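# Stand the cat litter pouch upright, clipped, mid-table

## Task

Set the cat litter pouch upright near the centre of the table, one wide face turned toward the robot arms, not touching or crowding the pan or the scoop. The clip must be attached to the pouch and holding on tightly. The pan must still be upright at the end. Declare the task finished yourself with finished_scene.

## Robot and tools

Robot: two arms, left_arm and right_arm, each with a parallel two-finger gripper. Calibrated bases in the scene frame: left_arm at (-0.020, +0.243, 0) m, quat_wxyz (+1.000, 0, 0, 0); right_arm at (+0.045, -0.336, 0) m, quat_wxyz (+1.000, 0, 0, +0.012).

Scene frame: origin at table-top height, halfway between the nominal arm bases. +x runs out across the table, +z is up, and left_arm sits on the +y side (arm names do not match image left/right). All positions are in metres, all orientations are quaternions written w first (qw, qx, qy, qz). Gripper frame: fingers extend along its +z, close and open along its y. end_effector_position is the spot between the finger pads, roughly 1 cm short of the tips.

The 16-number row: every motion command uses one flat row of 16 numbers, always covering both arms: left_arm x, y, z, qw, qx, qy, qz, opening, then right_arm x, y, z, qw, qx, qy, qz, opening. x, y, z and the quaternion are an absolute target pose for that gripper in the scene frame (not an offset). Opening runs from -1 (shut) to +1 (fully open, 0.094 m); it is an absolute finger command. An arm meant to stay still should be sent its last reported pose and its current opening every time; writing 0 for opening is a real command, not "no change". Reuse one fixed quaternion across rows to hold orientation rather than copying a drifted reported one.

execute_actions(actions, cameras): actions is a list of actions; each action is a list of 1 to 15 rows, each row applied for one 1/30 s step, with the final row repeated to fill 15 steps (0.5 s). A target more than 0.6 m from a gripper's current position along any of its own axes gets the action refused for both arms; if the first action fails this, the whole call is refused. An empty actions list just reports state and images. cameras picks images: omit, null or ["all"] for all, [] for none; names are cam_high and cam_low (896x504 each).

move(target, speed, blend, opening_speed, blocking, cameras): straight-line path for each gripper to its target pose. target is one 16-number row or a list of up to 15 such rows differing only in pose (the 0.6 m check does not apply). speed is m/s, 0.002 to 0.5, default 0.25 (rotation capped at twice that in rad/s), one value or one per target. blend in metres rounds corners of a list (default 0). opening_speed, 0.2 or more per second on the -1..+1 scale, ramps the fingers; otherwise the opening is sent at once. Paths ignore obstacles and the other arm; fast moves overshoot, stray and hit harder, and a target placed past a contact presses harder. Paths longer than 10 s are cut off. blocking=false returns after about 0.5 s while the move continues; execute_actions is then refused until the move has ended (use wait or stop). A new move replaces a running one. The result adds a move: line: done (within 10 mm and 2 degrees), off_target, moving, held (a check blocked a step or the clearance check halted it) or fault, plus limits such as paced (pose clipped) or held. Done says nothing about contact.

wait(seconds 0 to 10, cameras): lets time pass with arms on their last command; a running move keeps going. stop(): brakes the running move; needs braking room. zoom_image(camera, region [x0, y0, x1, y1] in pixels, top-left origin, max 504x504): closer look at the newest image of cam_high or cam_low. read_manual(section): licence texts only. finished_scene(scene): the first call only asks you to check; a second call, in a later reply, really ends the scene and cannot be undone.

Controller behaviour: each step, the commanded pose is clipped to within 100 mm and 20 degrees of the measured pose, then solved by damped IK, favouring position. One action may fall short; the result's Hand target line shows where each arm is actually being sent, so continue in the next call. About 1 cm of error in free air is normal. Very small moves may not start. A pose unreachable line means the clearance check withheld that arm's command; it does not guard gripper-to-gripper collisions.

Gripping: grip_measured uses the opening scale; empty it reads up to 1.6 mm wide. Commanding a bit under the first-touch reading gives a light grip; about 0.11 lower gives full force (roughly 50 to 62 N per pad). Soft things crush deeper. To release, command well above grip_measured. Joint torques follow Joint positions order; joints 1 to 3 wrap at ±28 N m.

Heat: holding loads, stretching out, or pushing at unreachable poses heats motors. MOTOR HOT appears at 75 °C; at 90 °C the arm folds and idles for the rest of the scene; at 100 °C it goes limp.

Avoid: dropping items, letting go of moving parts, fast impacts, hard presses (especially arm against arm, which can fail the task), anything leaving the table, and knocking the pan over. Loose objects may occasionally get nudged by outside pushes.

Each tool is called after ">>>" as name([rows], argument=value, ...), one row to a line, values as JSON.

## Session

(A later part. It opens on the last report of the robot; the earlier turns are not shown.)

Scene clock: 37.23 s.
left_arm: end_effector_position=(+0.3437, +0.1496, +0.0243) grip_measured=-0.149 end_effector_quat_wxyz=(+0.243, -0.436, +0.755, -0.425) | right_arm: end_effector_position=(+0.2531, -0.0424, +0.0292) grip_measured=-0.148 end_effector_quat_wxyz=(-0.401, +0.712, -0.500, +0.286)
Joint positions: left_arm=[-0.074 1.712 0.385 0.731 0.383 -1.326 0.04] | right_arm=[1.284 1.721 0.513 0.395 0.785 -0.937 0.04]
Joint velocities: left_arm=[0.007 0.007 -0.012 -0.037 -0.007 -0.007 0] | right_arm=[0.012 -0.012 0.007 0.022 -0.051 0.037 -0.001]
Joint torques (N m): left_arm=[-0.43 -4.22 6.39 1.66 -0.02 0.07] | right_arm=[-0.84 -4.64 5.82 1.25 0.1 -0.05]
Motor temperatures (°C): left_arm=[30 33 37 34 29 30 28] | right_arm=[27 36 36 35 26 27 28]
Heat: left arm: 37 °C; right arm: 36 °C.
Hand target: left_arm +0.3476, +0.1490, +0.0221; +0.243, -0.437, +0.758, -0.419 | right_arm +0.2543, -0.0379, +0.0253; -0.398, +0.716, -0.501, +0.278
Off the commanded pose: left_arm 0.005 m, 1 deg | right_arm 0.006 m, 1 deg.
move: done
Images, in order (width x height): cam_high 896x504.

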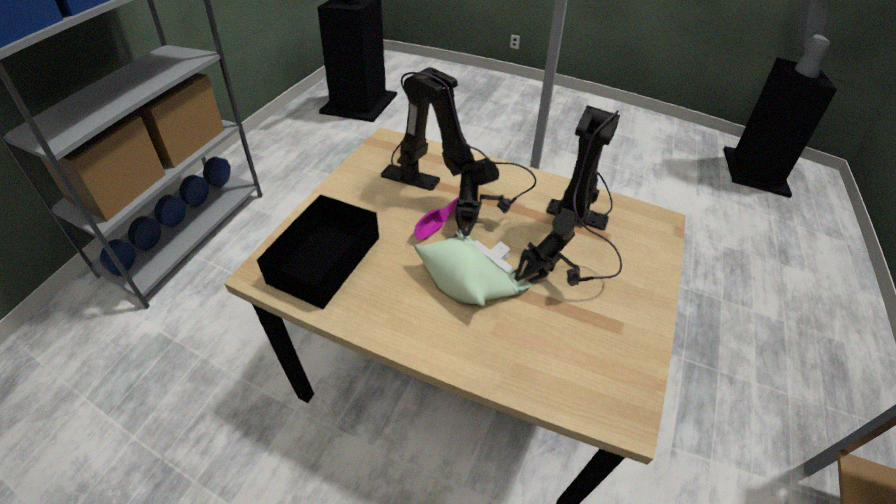

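>>> move(target=[0.36, 0.1425, 0.0225, 0.2424, -0.4373, 0.7574, -0.4198, -0.15, 0.264, -0.0335, 0.025, 0.3971, -0.7164, 0.5016, -0.2781, -0.15], speed=0.04, cameras=["cam_high"])

>>> zoom_image(camera="cam_high", region=[500, 230, 570, 300])

>>> zoom_image(camera="cam_high", region=[430, 190, 500, 260])

Scene clock: 38.40 s.
left_arm: end_effector_position=(+0.3555, +0.1441, +0.0244) grip_measured=-0.149 end_effector_quat_wxyz=(+0.244, -0.437, +0.755, -0.425) | right_arm: end_effector_position=(+0.2625, -0.0381, +0.0293) grip_measured=-0.148 end_effector_quat_wxyz=(-0.402, +0.712, -0.500, +0.285)
Joint positions: left_arm=[-0.095 1.748 0.432 0.725 0.365 -1.339 0.04] | right_arm=[1.253 1.742 0.534 0.416 0.762 -0.967 0.04]
Joint velocities: left_arm=[0.007 0.002 0.012 -0.037 -0.007 -0.095 0.001] | right_arm=[0.017 -0.007 0.002 0.007 0.037 -0.022 0]
Joint torques (N m): left_arm=[-0.62 -4.45 6.45 1.71 -0.06 0.01] | right_arm=[-0.96 -4.85 5.81 1.24 0.04 0.05]
Motor temperatures (°C): left_arm=[30 33 37 34 29 30 28] | right_arm=[27 36 36 35 26 27 28]
Heat: left arm: 37 °C; right arm: 36 °C.
Hand target: left_arm +0.3598, +0.1425, +0.0223; +0.243, -0.437, +0.757, -0.420 | right_arm +0.2642, -0.0340, +0.0251; -0.397, +0.716, -0.501, +0.278
Off the commanded pose: left_arm 0.005 m, 1 deg | right_arm 0.006 m, 1 deg.
move: done
Images, in order (width x height): cam_high 896x504.

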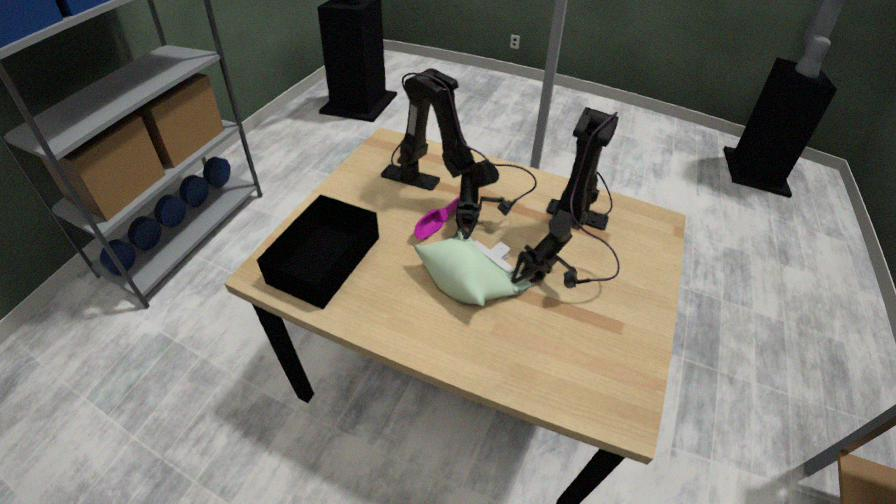

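Scaled by 7.200.

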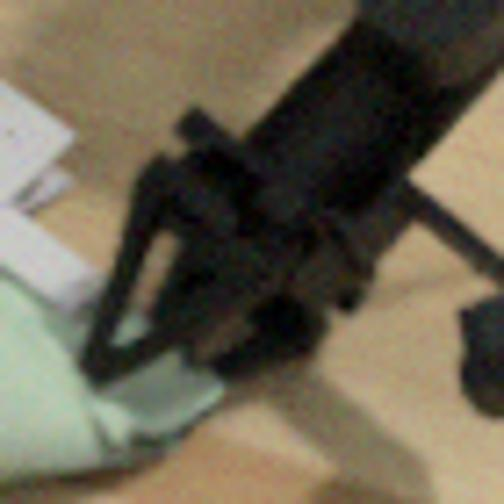

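Scaled by 7.200.

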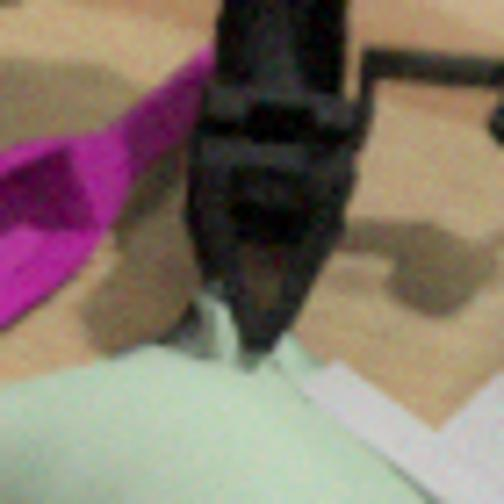

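>>> move([
  [0.357, 0.156, 0.023, 0.2424, -0.4373, 0.7574, -0.4198, -0.15, 0.264, -0.0335, 0.025, 0.3971, -0.7164, 0.5016, -0.2781, -0.15],
], speed=0.04, cameras=["cam_high"])

>>> move([
  [0.357, 0.156, 0.023, 0.2424, -0.4373, 0.7574, -0.4198, -0.6, 0.264, -0.0335, 0.025, 0.3971, -0.7164, 0.5016, -0.2781, -0.6],
], speed=0.04, opening_speed=0.5, cameras=["cam_high"])

>>> zoom_image(camera="cam_high", region=[500, 230, 570, 300])

>>> zoom_image(camera="cam_high", region=[430, 190, 500, 260])

Scene clock: 39.83 s.
left_arm: end_effector_position=(+0.3562, +0.1536, +0.0243) grip_measured=-0.149 end_effector_quat_wxyz=(+0.244, -0.438, +0.753, -0.425) | right_arm: end_effector_position=(+0.2625, -0.0380, +0.0293) grip_measured=-0.148 end_effector_quat_wxyz=(-0.402, +0.713, -0.500, +0.285)
Joint positions: left_arm=[-0.056 1.748 0.432 0.718 0.396 -1.321 0.04] | right_arm=[1.253 1.742 0.534 0.417 0.762 -0.968 0.04]
Joint velocities: left_arm=[-0.007 -0.022 0.002 0.007 0.037 -0.051 -0.001] | right_arm=[-0.012 -0.002 0.007 -0.022 0.051 -0.022 0]
Joint torques (N m): left_arm=[0.55 -5.86 5.55 1.58 0.16 0.13] | right_arm=[-0.85 -4.72 6.06 1.28 0.03 0.01]
Motor temperatures (°C): left_arm=[30 33 37 34 29 30 28] | right_arm=[27 36 36 35 26 27 28]
Heat: left arm: 37 °C; right arm: 36 °C.
Hand target: left_arm +0.3570, +0.1558, +0.0231; +0.242, -0.438, +0.757, -0.421 | right_arm +0.2640, -0.0337, +0.0252; -0.397, +0.716, -0.502, +0.278
Off the commanded pose: left_arm 0.003 m, 1 deg | right_arm 0.006 m, 1 deg.
move: done
Images, in order (width x height): cam_high 896x504.

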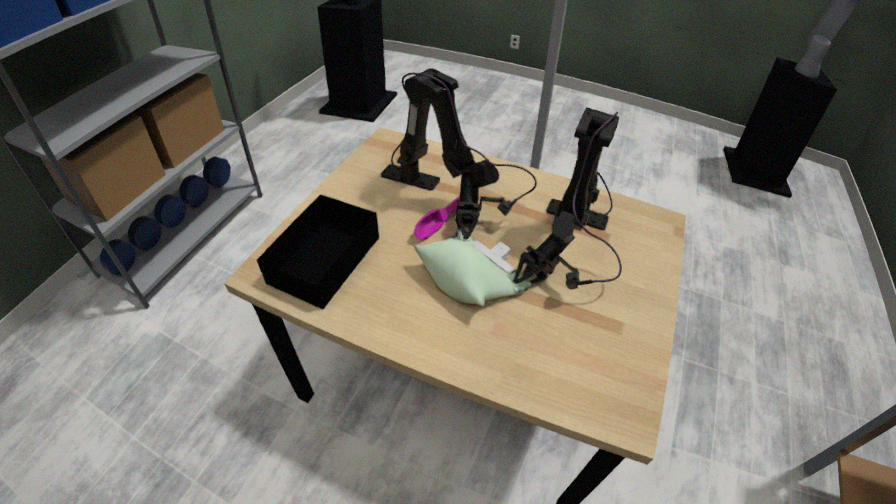

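Scene clock: 40.93 s.
left_arm: end_effector_position=(+0.3520, +0.1538, +0.0183) grip_measured=-0.598 end_effector_quat_wxyz=(+0.233, -0.443, +0.758, -0.418) | right_arm: end_effector_position=(+0.2591, -0.0382, +0.0219) grip_measured=-0.598 end_effector_quat_wxyz=(-0.391, +0.724, -0.495, +0.278)
Joint positions: left_arm=[-0.056 1.748 0.432 0.687 0.396 -1.318 0.019] | right_arm=[1.253 1.751 0.534 0.4 0.737 -0.968 0.019]
Joint velocities: left_arm=[0.002 0.002 0.002 -0.037 0.037 0.022 -0.001] | right_arm=[-0.017 -0.017 0.002 0.037 -0.066 -0.007 0]
Joint torques (N m): left_arm=[0.68 -5.87 5.67 1.88 0.16 0.11] | right_arm=[-0.87 -5.34 6.11 1.39 0.33 0.07]
Motor temperatures (°C): left_arm=[30 33 37 34 29 30 28] | right_arm=[27 36 36 35 26 27 28]
Heat: left arm: 37 °C; right arm: 36 °C.
Hand target: left_arm +0.3569, +0.1560, +0.0231; +0.242, -0.438, +0.757, -0.420 | right_arm +0.2640, -0.0338, +0.0251; -0.397, +0.716, -0.502, +0.278
Off the commanded pose: left_arm 0.007 m, 1 deg | right_arm 0.007 m, 1 deg.
move: done
Images, in order (width x height): cam_high 896x504.

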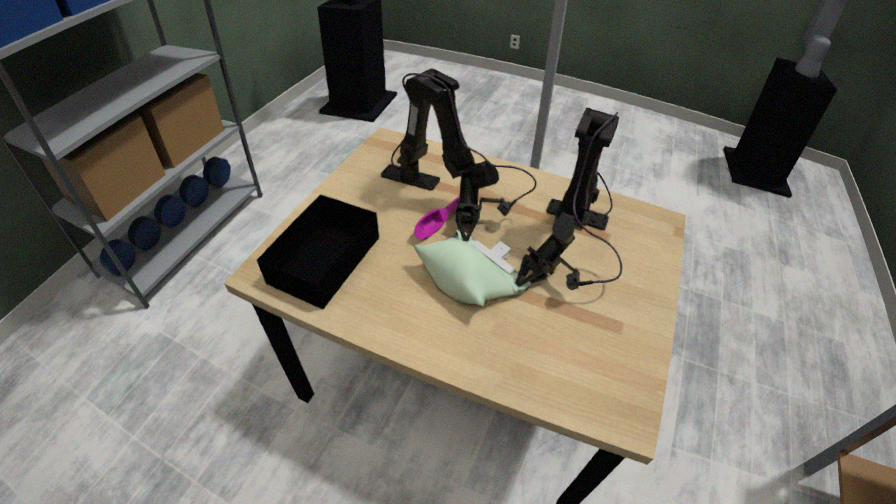

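Scaled by 7.200.

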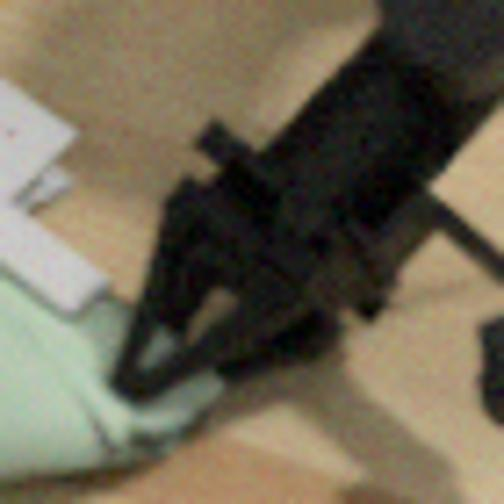

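Scaled by 7.200.

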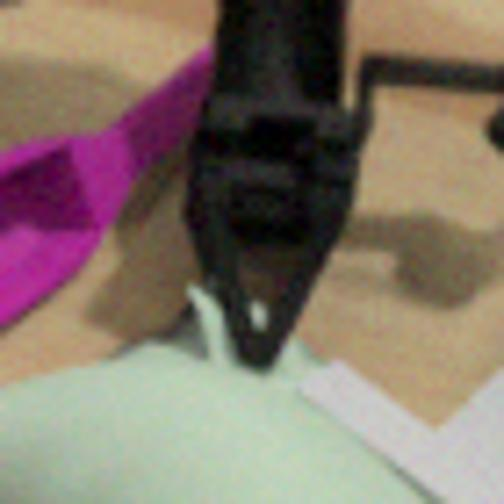

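>>> move([
  [0.357, 0.156, 0.026, 0.2424, -0.4373, 0.7574, -0.4198, -0.85, 0.264, -0.0335, 0.029, 0.3971, -0.7164, 0.5016, -0.2781, -0.85],
], speed=0.04, opening_speed=0.5, cameras=["cam_high"])

>>> zoom_image(camera="cam_high", region=[500, 230, 570, 300])

>>> zoom_image(camera="cam_high", region=[430, 190, 500, 260])

Scene clock: 41.90 s.
left_arm: end_effector_position=(+0.3505, +0.1539, +0.0164) grip_measured=-0.848 end_effector_quat_wxyz=(+0.229, -0.445, +0.760, -0.415) | right_arm: end_effector_position=(+0.2585, -0.0387, +0.0208) grip_measured=-0.848 end_effector_quat_wxyz=(-0.388, +0.726, -0.495, +0.278)
Joint positions: left_arm=[-0.056 1.748 0.432 0.677 0.396 -1.316 0.007] | right_arm=[1.253 1.751 0.534 0.394 0.734 -0.968 0.007]
Joint velocities: left_arm=[0.012 -0.017 -0.027 -0.022 -0.022 0.037 0] | right_arm=[0.017 0.007 0.017 -0.037 0.037 0.051 0.001]
Joint torques (N m): left_arm=[0.49 -6.84 5.86 1.77 0.13 0.11] | right_arm=[-0.87 -6.89 6.2 1.25 0.36 0.03]
Motor temperatures (°C): left_arm=[30 33 37 35 29 30 28] | right_arm=[27 36 36 35 26 27 28]
Heat: left arm: 37 °C; right arm: 36 °C.
Hand target: left_arm +0.3570, +0.1559, +0.0259; +0.242, -0.437, +0.757, -0.420 | right_arm +0.2640, -0.0338, +0.0292; -0.397, +0.716, -0.501, +0.278
Off the commanded pose: left_arm 0.012 m, 2 deg | right_arm 0.011 m, 2 deg.
move: off_target (left_arm, right_arm)
Images, in order (width x height): cam_high 896x504.

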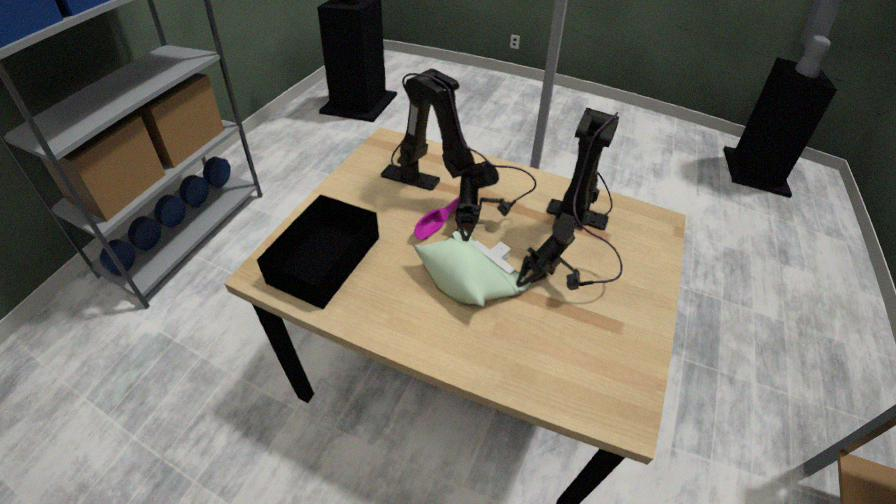

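Scaled by 7.200.

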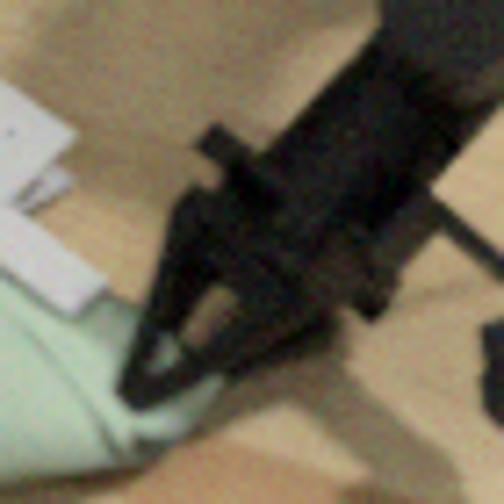

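Scaled by 7.200.

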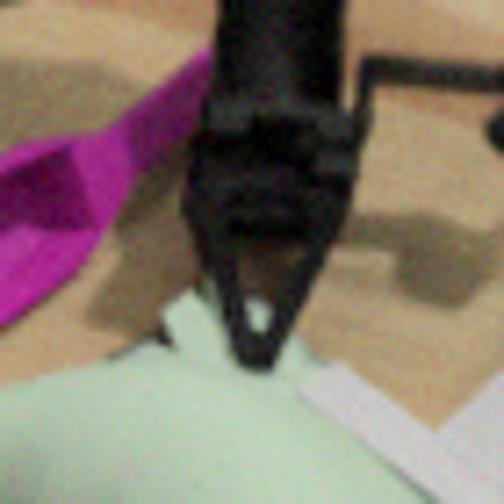

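>>> move([
  [0.357, 0.156, 0.026, 0.2424, -0.4373, 0.7574, -0.4198, -1.0, 0.264, -0.0335, 0.029, 0.3971, -0.7164, 0.5016, -0.2781, -1.0],
], speed=0.04, opening_speed=0.3, cameras=["cam_high"])

>>> zoom_image(camera="cam_high", region=[500, 230, 570, 300])

>>> zoom_image(camera="cam_high", region=[430, 190, 500, 260])

Scene clock: 42.83 s.
left_arm: end_effector_position=(+0.3514, +0.1530, +0.0182) grip_measured=-0.984 end_effector_quat_wxyz=(+0.232, -0.441, +0.760, -0.418) | right_arm: end_effector_position=(+0.2585, -0.0389, +0.0207) grip_measured=-0.982 end_effector_quat_wxyz=(-0.388, +0.726, -0.495, +0.278)
Joint positions: left_arm=[-0.056 1.748 0.432 0.686 0.401 -1.313 0.001] | right_arm=[1.253 1.751 0.534 0.393 0.734 -0.968 0.001]
Joint velocities: left_arm=[0.007 -0.002 0.022 -0.037 -0.022 -0.007 0] | right_arm=[0.012 0.002 0.007 -0.037 -0.007 -0.066 0]
Joint torques (N m): left_arm=[0.28 -6.75 5.87 1.72 0.11 0.09] | right_arm=[-0.94 -6.87 6.28 1.26 0.35 0.02]
Motor temperatures (°C): left_arm=[30 33 37 35 29 30 28] | right_arm=[27 36 36 35 26 27 28]
Heat: left arm: 37 °C; right arm: 36 °C.
Hand target: left_arm +0.3571, +0.1559, +0.0259; +0.243, -0.437, +0.758, -0.420 | right_arm +0.2640, -0.0339, +0.0292; -0.397, +0.716, -0.501, +0.278
Off the commanded pose: left_arm 0.010 m, 1 deg | right_arm 0.011 m, 2 deg.
move: off_target (right_arm)
Images, in order (width x height): cam_high 896x504.

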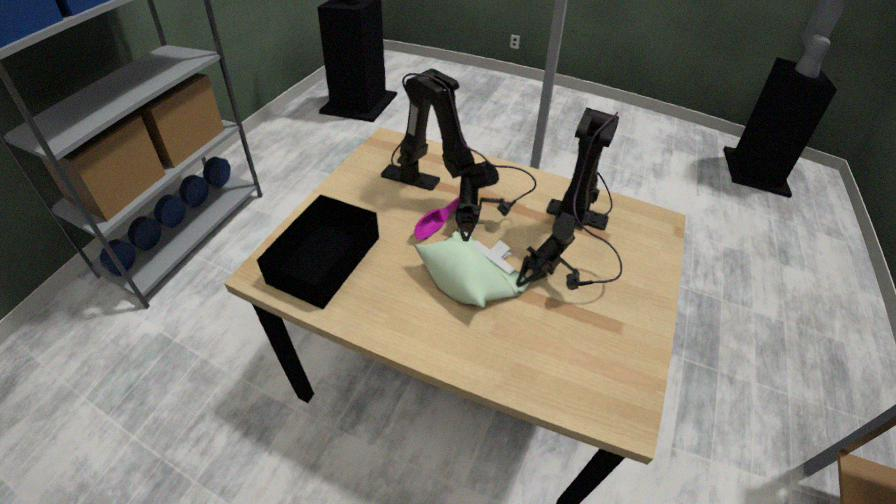

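Scaled by 7.200.

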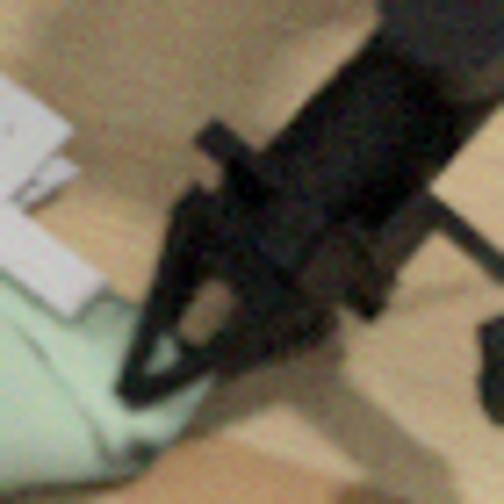

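Scaled by 7.200.

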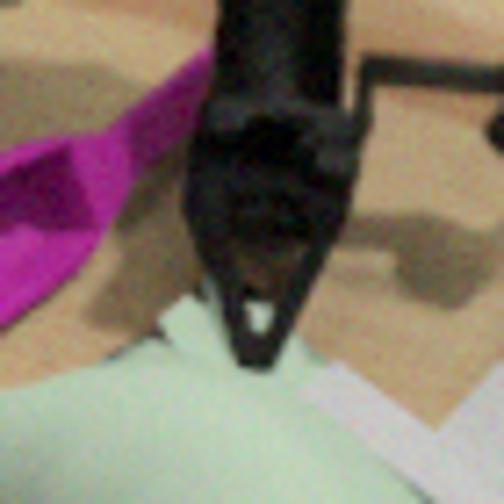

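>>> move(target=[0.3515, 0.153, 0.055, 0.1967, -0.4605, 0.7887, -0.3565, -1.0, 0.259, -0.038, 0.055, 0.381, -0.7218, 0.5412, -0.2021, -1.0], speed=0.05)

>>> zoom_image(camera="cam_high", region=[400, 190, 580, 320])

>>> zoom_image(camera="cam_low", region=[380, 140, 660, 290])

Scene clock: 46.20 s.
left_arm: end_effector_position=(+0.3460, +0.1530, +0.0404) grip_measured=-0.984 end_effector_quat_wxyz=(+0.185, -0.470, +0.788, -0.352) | right_arm: end_effector_position=(+0.2564, -0.0434, +0.0437) grip_measured=-0.982 end_effector_quat_wxyz=(-0.370, +0.732, -0.532, +0.211)
Joint positions: left_arm=[-0.088 1.573 0.596 0.168 0.332 -1.297 0.001] | right_arm=[1.192 1.575 0.585 0.123 0.58 -0.886 0.001]
Joint velocities: left_arm=[0.002 -0.007 -0.002 -0.007 -0.007 0.022 0] | right_arm=[-0.002 -0.017 -0.002 0.007 -0.022 -0.007 0]
Joint torques (N m): left_arm=[-0.01 -7.76 8.18 1.37 0.02 0.13] | right_arm=[-0.72 -7.46 7.57 1.11 0.18 0.14]
Motor temperatures (°C): left_arm=[30 34 38 35 29 30 28] | right_arm=[27 37 36 35 26 27 28]
Heat: left arm: 38 °C; right arm: 37 °C.
Hand target: left_arm +0.3516, +0.1529, +0.0551; +0.198, -0.462, +0.788, -0.357 | right_arm +0.2591, -0.0382, +0.0559; -0.382, +0.722, -0.541, +0.202
Off the commanded pose: left_arm 0.016 m, 2 deg | right_arm 0.013 m, 2 deg.
move: off_target (left_arm, right_arm)

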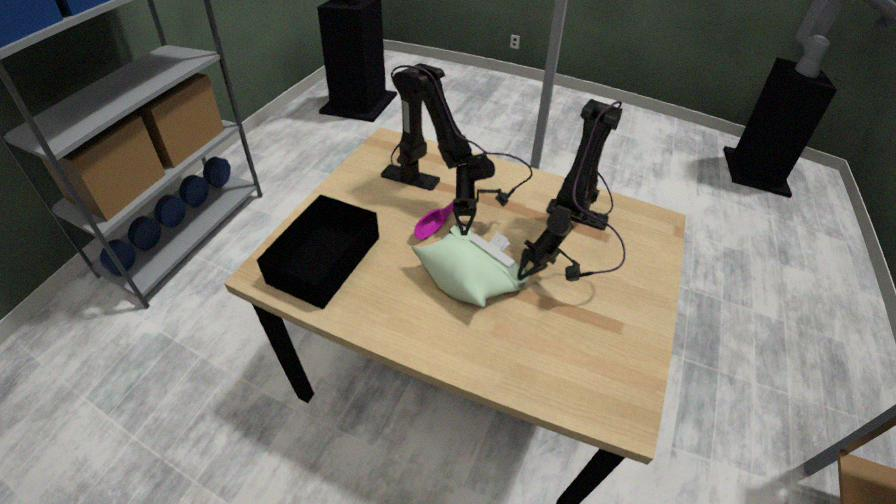

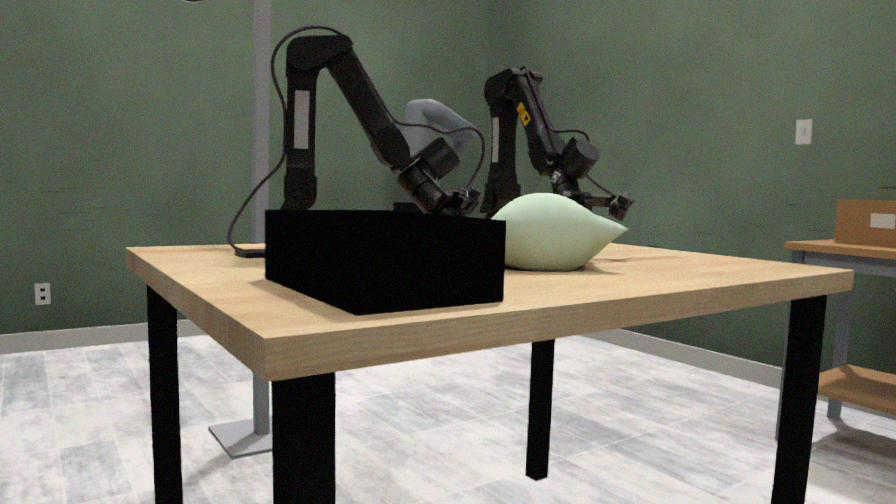

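Scaled by 2.800.

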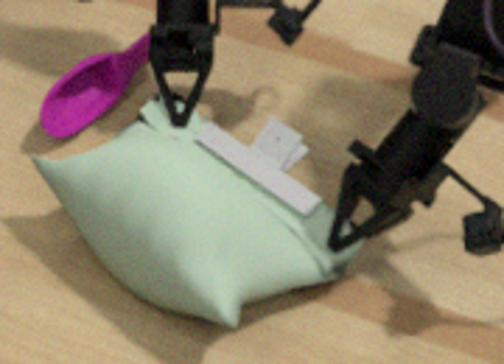

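Scaled by 1.800.

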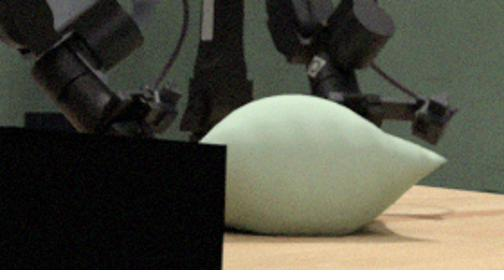

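>>> move(target=[0.362, 0.15, 0.12, 0.101, -0.4962, 0.8332, -0.2223, -1.0, 0.27, -0.041, 0.12, 0.3404, -0.716, 0.6077, -0.0463, -1.0], speed=0.06)

>>> zoom_image(camera="cam_high", region=[400, 180, 580, 320])

>>> zoom_image(camera="cam_low", region=[380, 120, 660, 290])

Scene clock: 50.23 s.
left_arm: end_effector_position=(+0.3589, +0.1505, +0.1095) grip_measured=-0.984 end_effector_quat_wxyz=(+0.098, -0.503, +0.830, -0.220) | right_arm: end_effector_position=(+0.2670, -0.0451, +0.1044) grip_measured=-0.982 end_effector_quat_wxyz=(-0.327, +0.727, -0.601, +0.055)
Joint positions: left_arm=[-0.146 1.633 1.187 -0.682 0.209 -1.283 0.001] | right_arm=[0.979 1.402 0.841 -0.354 0.179 -0.818 0.001]
Joint velocities: left_arm=[0.002 -0.007 -0.012 -0.11 -0.066 -0.022 0] | right_arm=[-0.012 -0.007 -0.007 0.066 0.022 -0.022 0]
Joint torques (N m): left_arm=[-0.08 -6.83 10.39 0.83 0.09 0.06] | right_arm=[-0.68 -7.05 9.39 1.03 -0.07 0.18]
Motor temperatures (°C): left_arm=[30 35 39 34 29 30 28] | right_arm=[27 37 37 35 26 27 28]
Heat: left arm: 39 °C; right arm: 37 °C.
Hand target: left_arm +0.3622, +0.1500, +0.1204; +0.103, -0.499, +0.832, -0.221 | right_arm +0.2705, -0.0420, +0.1215; -0.342, +0.716, -0.607, +0.048
Off the commanded pose: left_arm 0.011 m, 1 deg | right_arm 0.016 m, 2 deg.
move: off_target (left_arm, right_arm)

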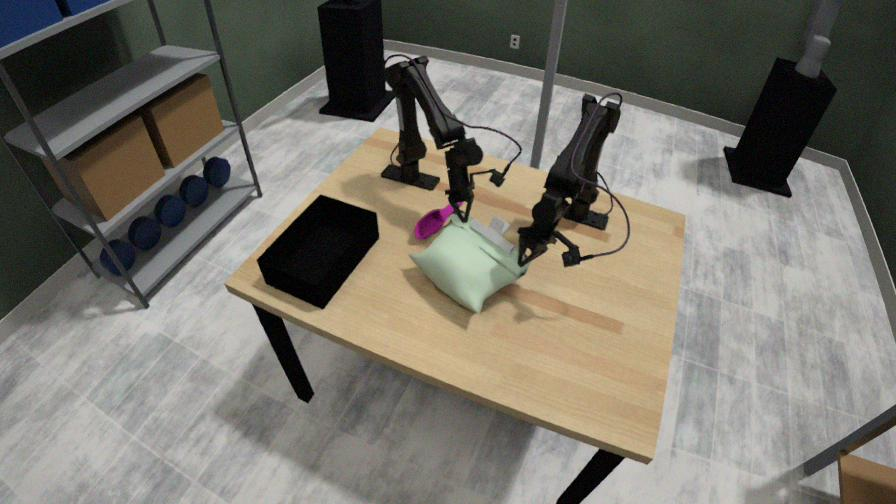

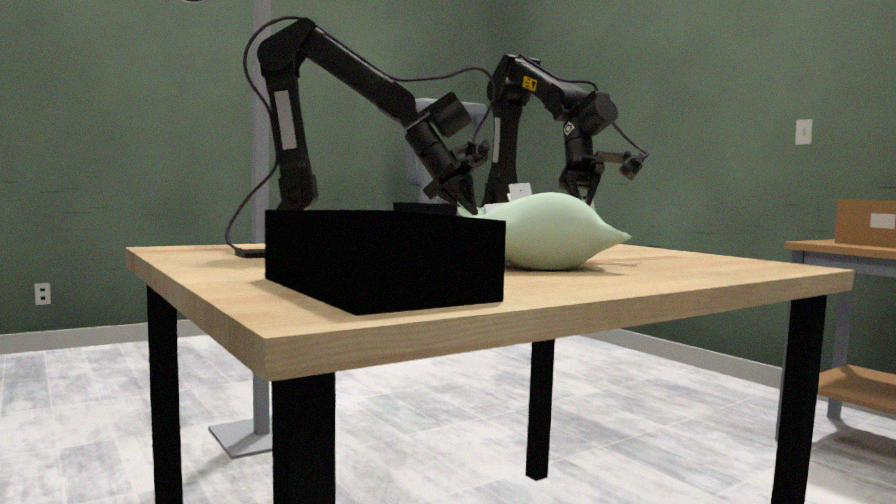

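Scaled by 2.800.

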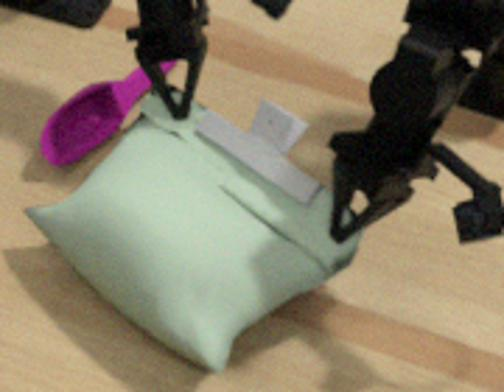

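Scaled by 1.800.

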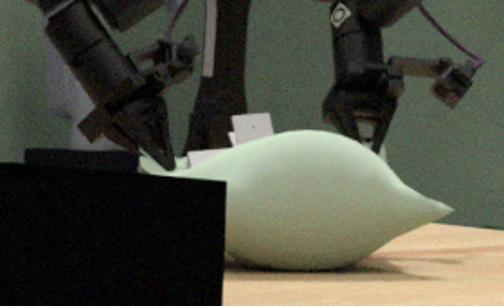

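>>> move(target=[0.352, 0.152, 0.178, 0.0272, -0.5131, 0.85, -0.1169, -1.0, 0.261, -0.039, 0.18, 0.303, -0.6973, 0.6456, 0.0718, -1.0], speed=0.06)

>>> zoom_image(camera="cam_high", region=[400, 180, 580, 320])

>>> zoom_image(camera="cam_low", region=[380, 120, 660, 290])

Scene clock: 53.47 s.
left_arm: end_effector_position=(+0.3558, +0.1537, +0.1692) grip_measured=-0.984 end_effector_quat_wxyz=(+0.032, -0.517, +0.847, -0.118) | right_arm: end_effector_position=(+0.2612, -0.0412, +0.1654) grip_measured=-0.982 end_effector_quat_wxyz=(-0.295, +0.705, -0.642, -0.060)
Joint positions: left_arm=[-0.173 1.822 1.728 -1.272 0.134 -1.283 0.001] | right_arm=[0.872 1.387 1.111 -0.688 -0.079 -0.743 0.001]
Joint velocities: left_arm=[0.007 -0.002 0.007 -0.007 -0.007 0.066 -0.001] | right_arm=[-0.027 -0.012 0.017 0.037 -0.022 0.022 0]
Joint torques (N m): left_arm=[-0.55 -8.2 10.07 0.31 0.05 0.01] | right_arm=[-0.58 -6.22 9.95 0.95 -0.26 0.16]
Motor temperatures (°C): left_arm=[30 35 39 34 29 30 29] | right_arm=[27 38 38 34 26 27 29]
Heat: left arm: 39 °C; right arm: 38 °C.
Hand target: left_arm +0.3526, +0.1521, +0.1788; +0.030, -0.515, +0.849, -0.116 | right_arm +0.2611, -0.0397, +0.1805; -0.304, +0.697, -0.645, -0.071
Off the commanded pose: left_arm 0.010 m, 1 deg | right_arm 0.015 m, 2 deg.
move: off_target (right_arm)

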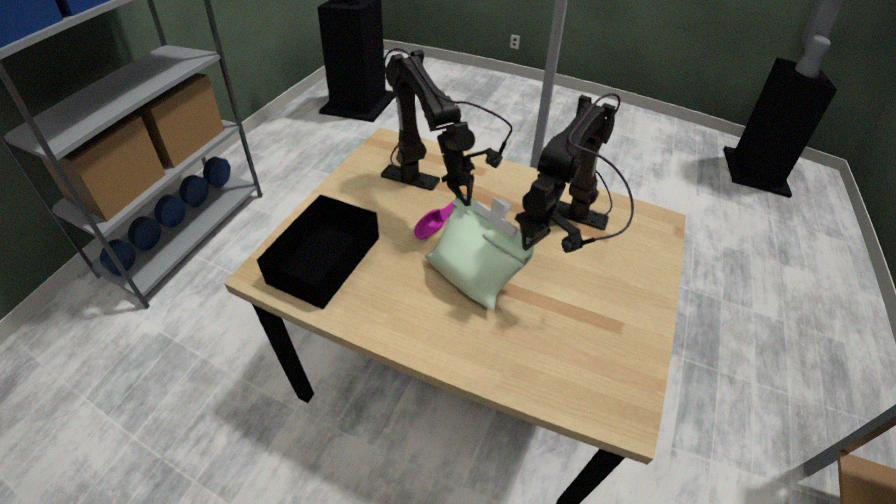

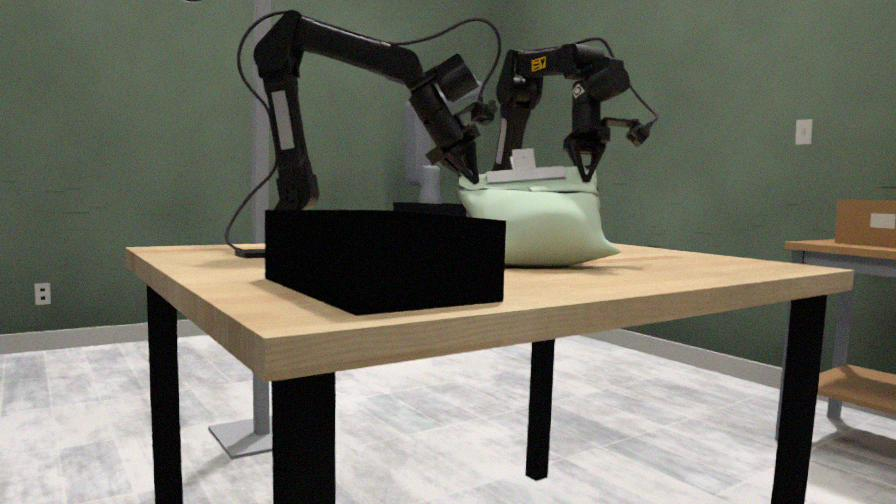

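Scaled by 2.800.

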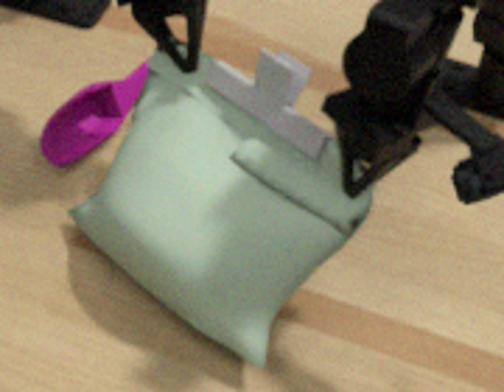

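Scaled by 1.800.

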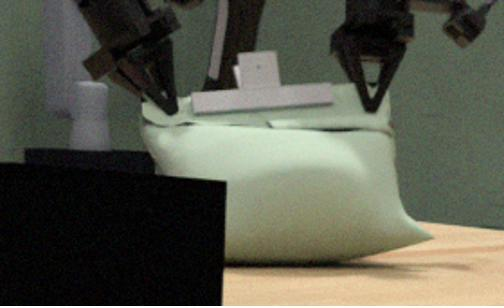

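>>> move(target=[0.336, 0.156, 0.225, -0.0373, -0.5207, 0.8527, -0.024, -1.0, 0.244, -0.036, 0.228, 0.2837, -0.6845, 0.6595, 0.1266, -1.0], speed=0.06)

>>> zoom_image(camera="cam_high", region=[400, 170, 580, 320])

>>> zoom_image(camera="cam_low", region=[380, 120, 660, 290])

Scene clock: 56.43 s.
left_arm: end_effector_position=(+0.3361, +0.1524, +0.1957) grip_measured=-0.984 end_effector_quat_wxyz=(-0.015, -0.524, +0.849, -0.059) | right_arm: end_effector_position=(+0.2384, -0.0429, +0.2066) grip_measured=-0.982 end_effector_quat_wxyz=(-0.259, +0.693, -0.662, -0.118)
Joint positions: left_arm=[-0.199 1.926 1.994 -1.58 0.108 -1.307 0.001] | right_arm=[0.867 1.387 1.297 -0.931 -0.185 -0.674 0.001]
Joint velocities: left_arm=[-0.007 0.002 -0.007 -0.007 -0.007 -0.051 0] | right_arm=[-0.017 0.017 -0.027 -0.037 -0.022 0.037 -0.001]
Joint torques (N m): left_arm=[-0.06 -13.31 8.98 0.53 -0.2 -0.07] | right_arm=[-0.81 -5.37 11.07 1.1 -0.29 0.12]
Motor temperatures (°C): left_arm=[30 36 40 34 29 30 29] | right_arm=[27 38 38 34 26 27 29]
Heat: left arm: 40 °C; right arm: 38 °C.
Hand target: left_arm +0.3354, +0.1561, +0.2240; +0.023, -0.524, +0.848, -0.081 | right_arm +0.2434, -0.0369, +0.2281; -0.284, +0.685, -0.659, -0.126
Off the commanded pose: left_arm 0.030 m, 5 deg | right_arm 0.023 m, 3 deg.
joint sent to its limit (left arm) — joint 4 (wrist pitch), lower limit. The joint targets are off in orientation, not in position.
move: off_target (left_arm, right_arm)

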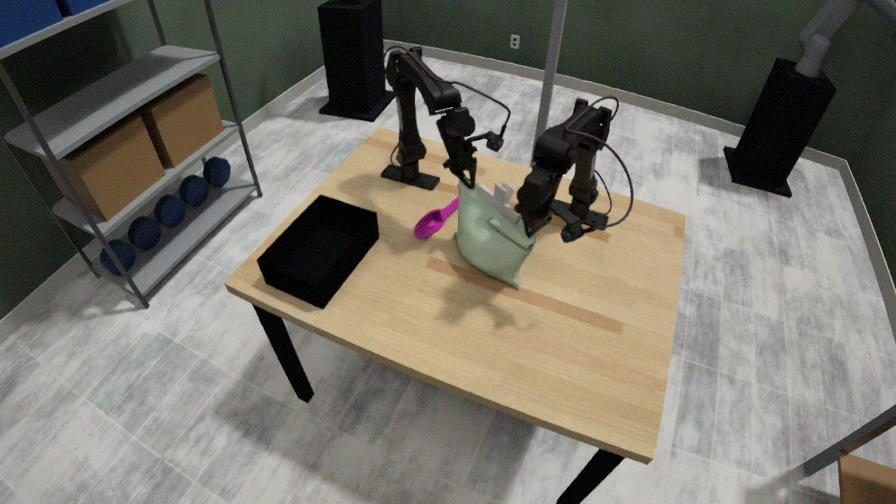

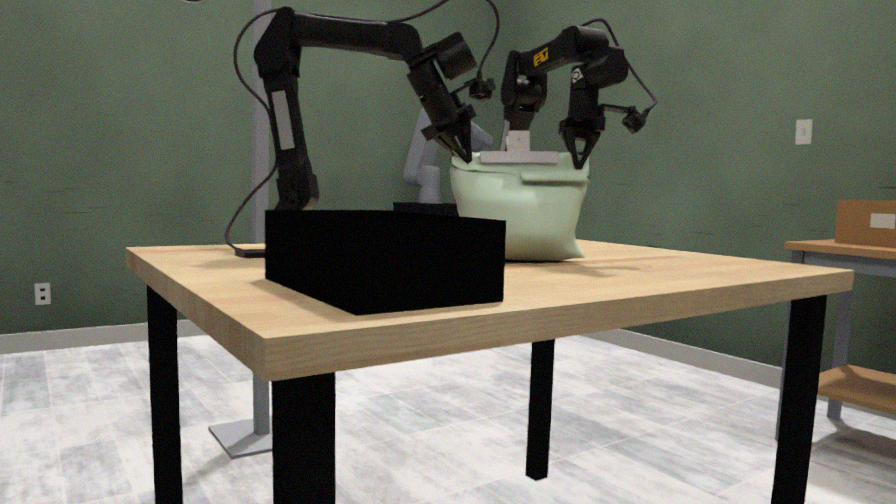

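Scaled by 2.800.

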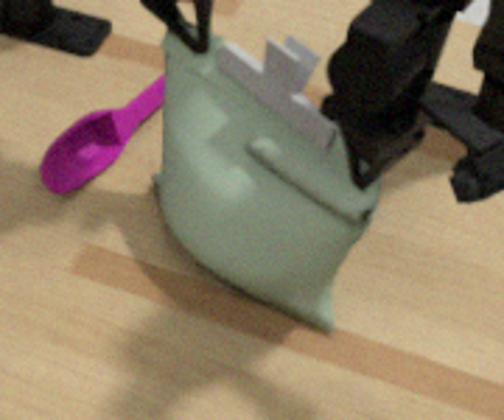

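Scaled by 1.800.

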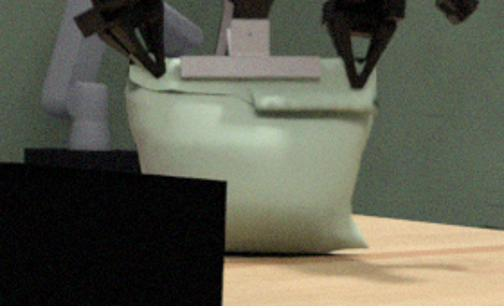

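>>> wait(seconds=0)

Scene clock: 57.23 s.
left_arm: end_effector_position=(+0.3360, +0.1524, +0.1957) grip_measured=-0.984 end_effector_quat_wxyz=(-0.015, -0.524, +0.849, -0.059) | right_arm: end_effector_position=(+0.2383, -0.0429, +0.2066) grip_measured=-0.982 end_effector_quat_wxyz=(-0.259, +0.693, -0.662, -0.118)
Joint positions: left_arm=[-0.199 1.926 1.994 -1.58 0.108 -1.307 0.001] | right_arm=[0.867 1.387 1.297 -0.931 -0.185 -0.674 0.001]
Joint velocities: left_arm=[-0.017 0.002 0.002 -0.022 0.007 -0.066 0] | right_arm=[-0.012 -0.012 0.007 0.022 -0.037 -0.007 -0.001]
Joint torques (N m): left_arm=[-0.09 -13.27 9.06 0.45 -0.18 -0.03] | right_arm=[-0.62 -5.34 11.08 1.13 -0.3 0.06]
Motor temperatures (°C): left_arm=[30 37 40 34 29 30 29] | right_arm=[27 38 38 34 26 27 29]
Heat: left arm: 40 °C; right arm: 38 °C.
Hand target: left_arm +0.3354, +0.1561, +0.2240; +0.023, -0.524, +0.848, -0.081 | right_arm +0.2433, -0.0369, +0.2281; -0.284, +0.685, -0.659, -0.126
Tool commands: left_gripper/opening=-1.0 right_gripper/opening=-1.0
Off the commanded pose: left_arm 0.030 m, 5 deg | right_arm 0.023 m, 3 deg.

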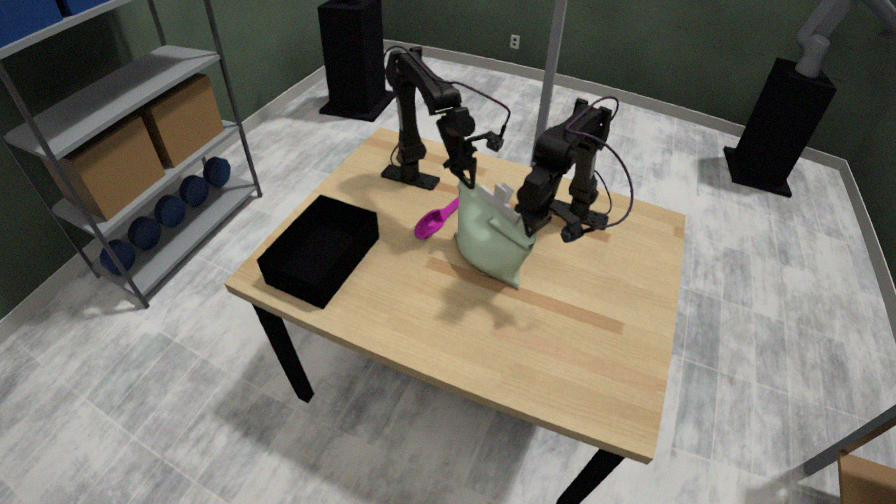

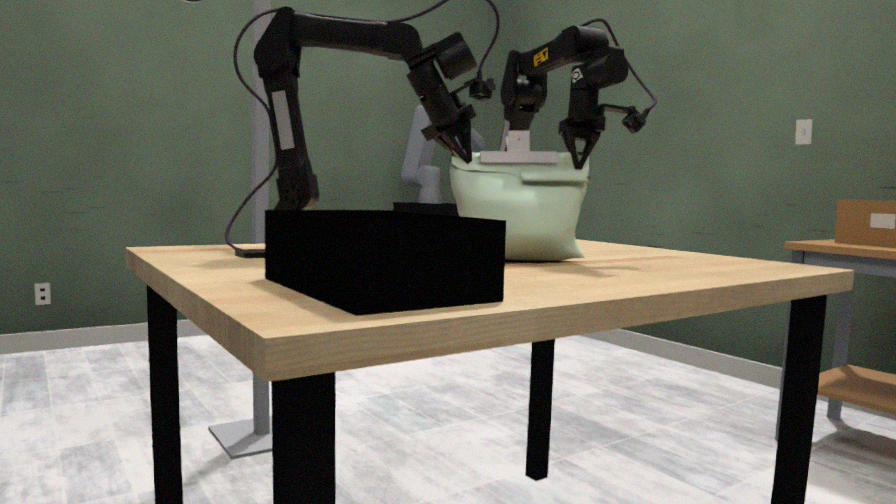

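>>> zoom_image(camera="cam_low", region=[400, 80, 680, 290])

>>> zoom_image(camera="cam_high", region=[380, 120, 660, 310])

Scaled by 1.800.

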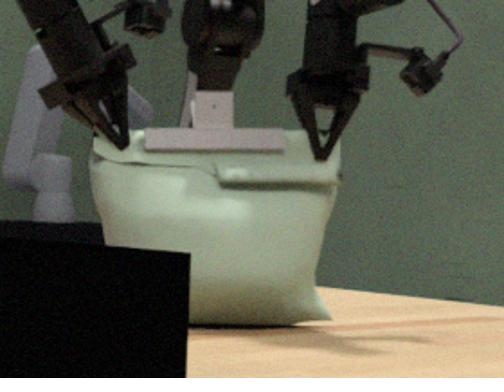

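Scaled by 1.800.

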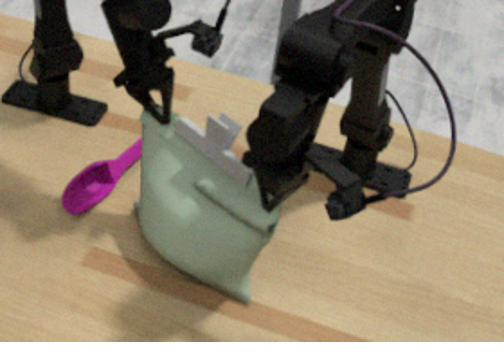

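>>> move(target=[0.3184, 0.1594, 0.235, 0.0458, -0.5817, 0.8096, -0.0637, -1.0, 0.2556, -0.0434, 0.238, 0.2742, -0.7288, 0.6101, 0.1461, -1.0], speed=0.08)

Scene clock: 61.13 s.
left_arm: end_effector_position=(+0.3239, +0.1538, +0.2124) grip_measured=-0.984 end_effector_quat_wxyz=(+0.015, -0.581, +0.812, -0.053) | right_arm: end_effector_position=(+0.2480, -0.0515, +0.2147) grip_measured=-0.982 end_effector_quat_wxyz=(-0.242, +0.735, -0.618, -0.141)
Joint positions: left_arm=[-0.232 1.854 1.967 -1.584 0.048 -1.476 0.001] | right_arm=[0.766 1.442 1.388 -1.036 -0.312 -0.876 0.001]
Joint velocities: left_arm=[0.002 0.002 -0.007 -0.022 0.007 0.037 0] | right_arm=[-0.007 -0.002 -0.012 0.051 -0.007 0.007 0]
Joint torques (N m): left_arm=[-0.5 -12.85 6.41 0.59 -0.36 -0.07] | right_arm=[-0.98 -5.63 10.96 1.07 -0.46 0.04]
Motor temperatures (°C): left_arm=[30 40 40 33 29 30 29] | right_arm=[27 38 39 34 26 27 29]
Heat: left arm: 40 °C; right arm: 39 °C.
Hand target: left_arm +0.3191, +0.1594, +0.2336; +0.048, -0.581, +0.810, -0.067 | right_arm +0.2552, -0.0450, +0.2382; -0.275, +0.729, -0.610, -0.145
Off the commanded pose: left_arm 0.024 m, 4 deg | right_arm 0.026 m, 4 deg.
joint sent to its limit (left arm) — joint 4 (wrist pitch), lower limit. The joint targets still meet the commanded pose.
move: off_target (left_arm, right_arm)

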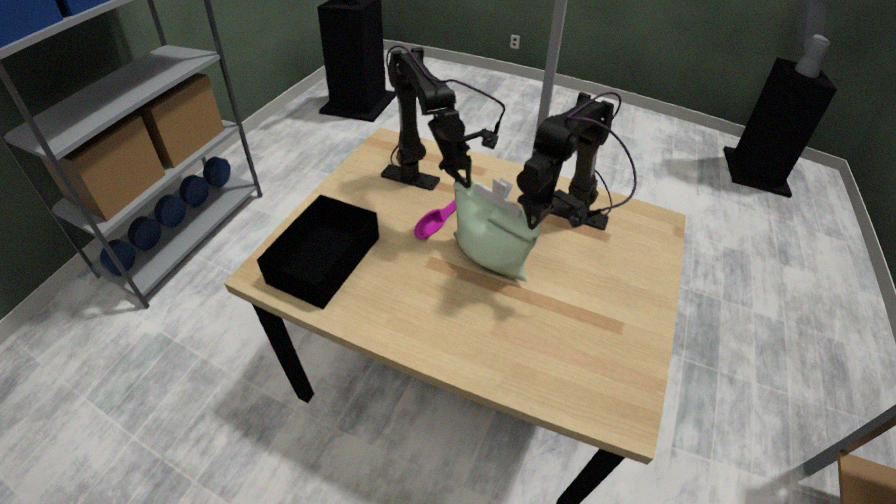

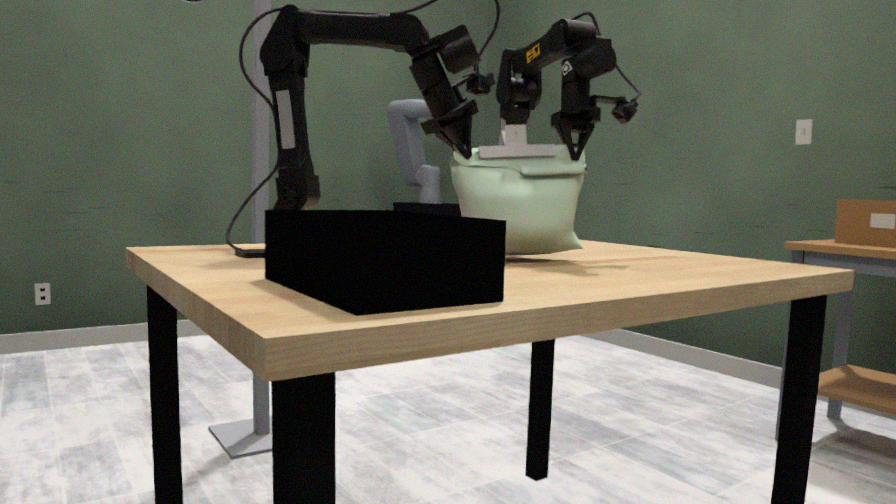

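>>> move(target=[0.3002, 0.1587, 0.235, 0.0723, -0.6347, 0.7645, -0.0871, -1.0, 0.2678, -0.0507, 0.238, 0.2633, -0.7696, 0.5578, 0.1649, -1.0], speed=0.08)

Scene clock: 63.00 s.
left_arm: end_effector_position=(+0.2992, +0.1556, +0.2152) grip_measured=-0.984 end_effector_quat_wxyz=(+0.036, -0.636, +0.768, -0.063) | right_arm: end_effector_position=(+0.2599, -0.0587, +0.2162) grip_measured=-0.982 end_effector_quat_wxyz=(-0.231, +0.776, -0.565, -0.161)
Joint positions: left_arm=[-0.261 1.707 1.793 -1.512 0.015 -1.645 0.001] | right_arm=[0.676 1.512 1.465 -1.123 -0.419 -1.096 0.001]
Joint velocities: left_arm=[-0.007 -0.017 0.007 -0.022 0.051 -0.051 -0.001] | right_arm=[-0.002 0.002 0.007 -0.037 -0.007 0.051 0.001]
Joint torques (N m): left_arm=[-0.4 -11.15 6.49 0.95 -0.35 -0.07] | right_arm=[-1.25 -6.31 10.96 0.99 -0.57 0]
Motor temperatures (°C): left_arm=[30 41 40 33 29 30 29] | right_arm=[27 38 39 34 26 27 29]
Heat: left arm: 41 °C; right arm: 39 °C.
Hand target: left_arm +0.3000, +0.1589, +0.2344; +0.071, -0.634, +0.765, -0.088 | right_arm +0.2674, -0.0522, +0.2381; -0.264, +0.770, -0.557, -0.164
Off the commanded pose: left_arm 0.020 m, 5 deg | right_arm 0.025 m, 4 deg.
move: off_target (left_arm, right_arm)

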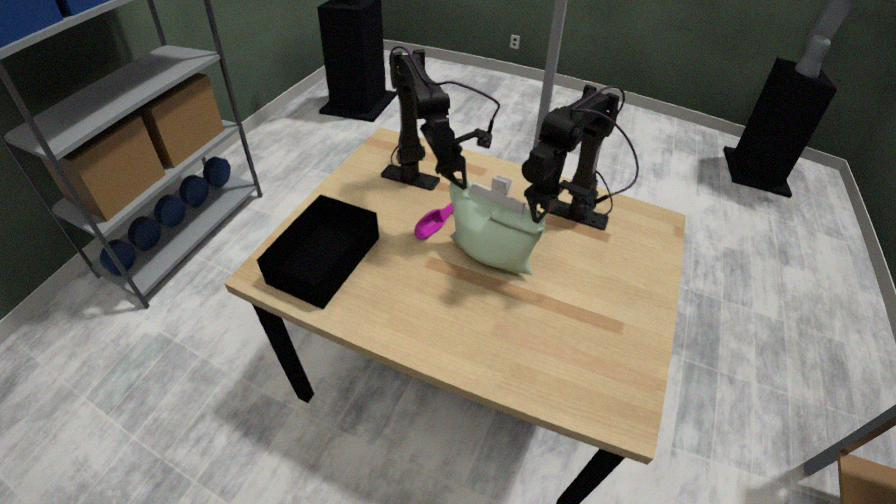

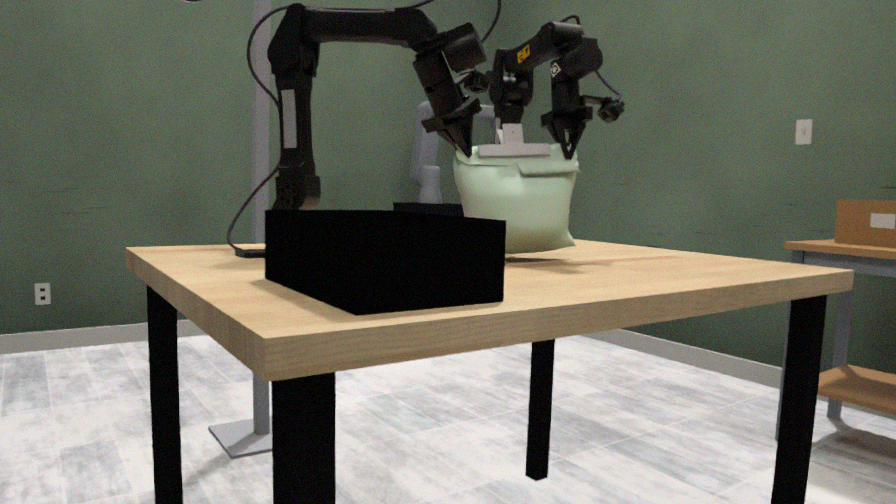

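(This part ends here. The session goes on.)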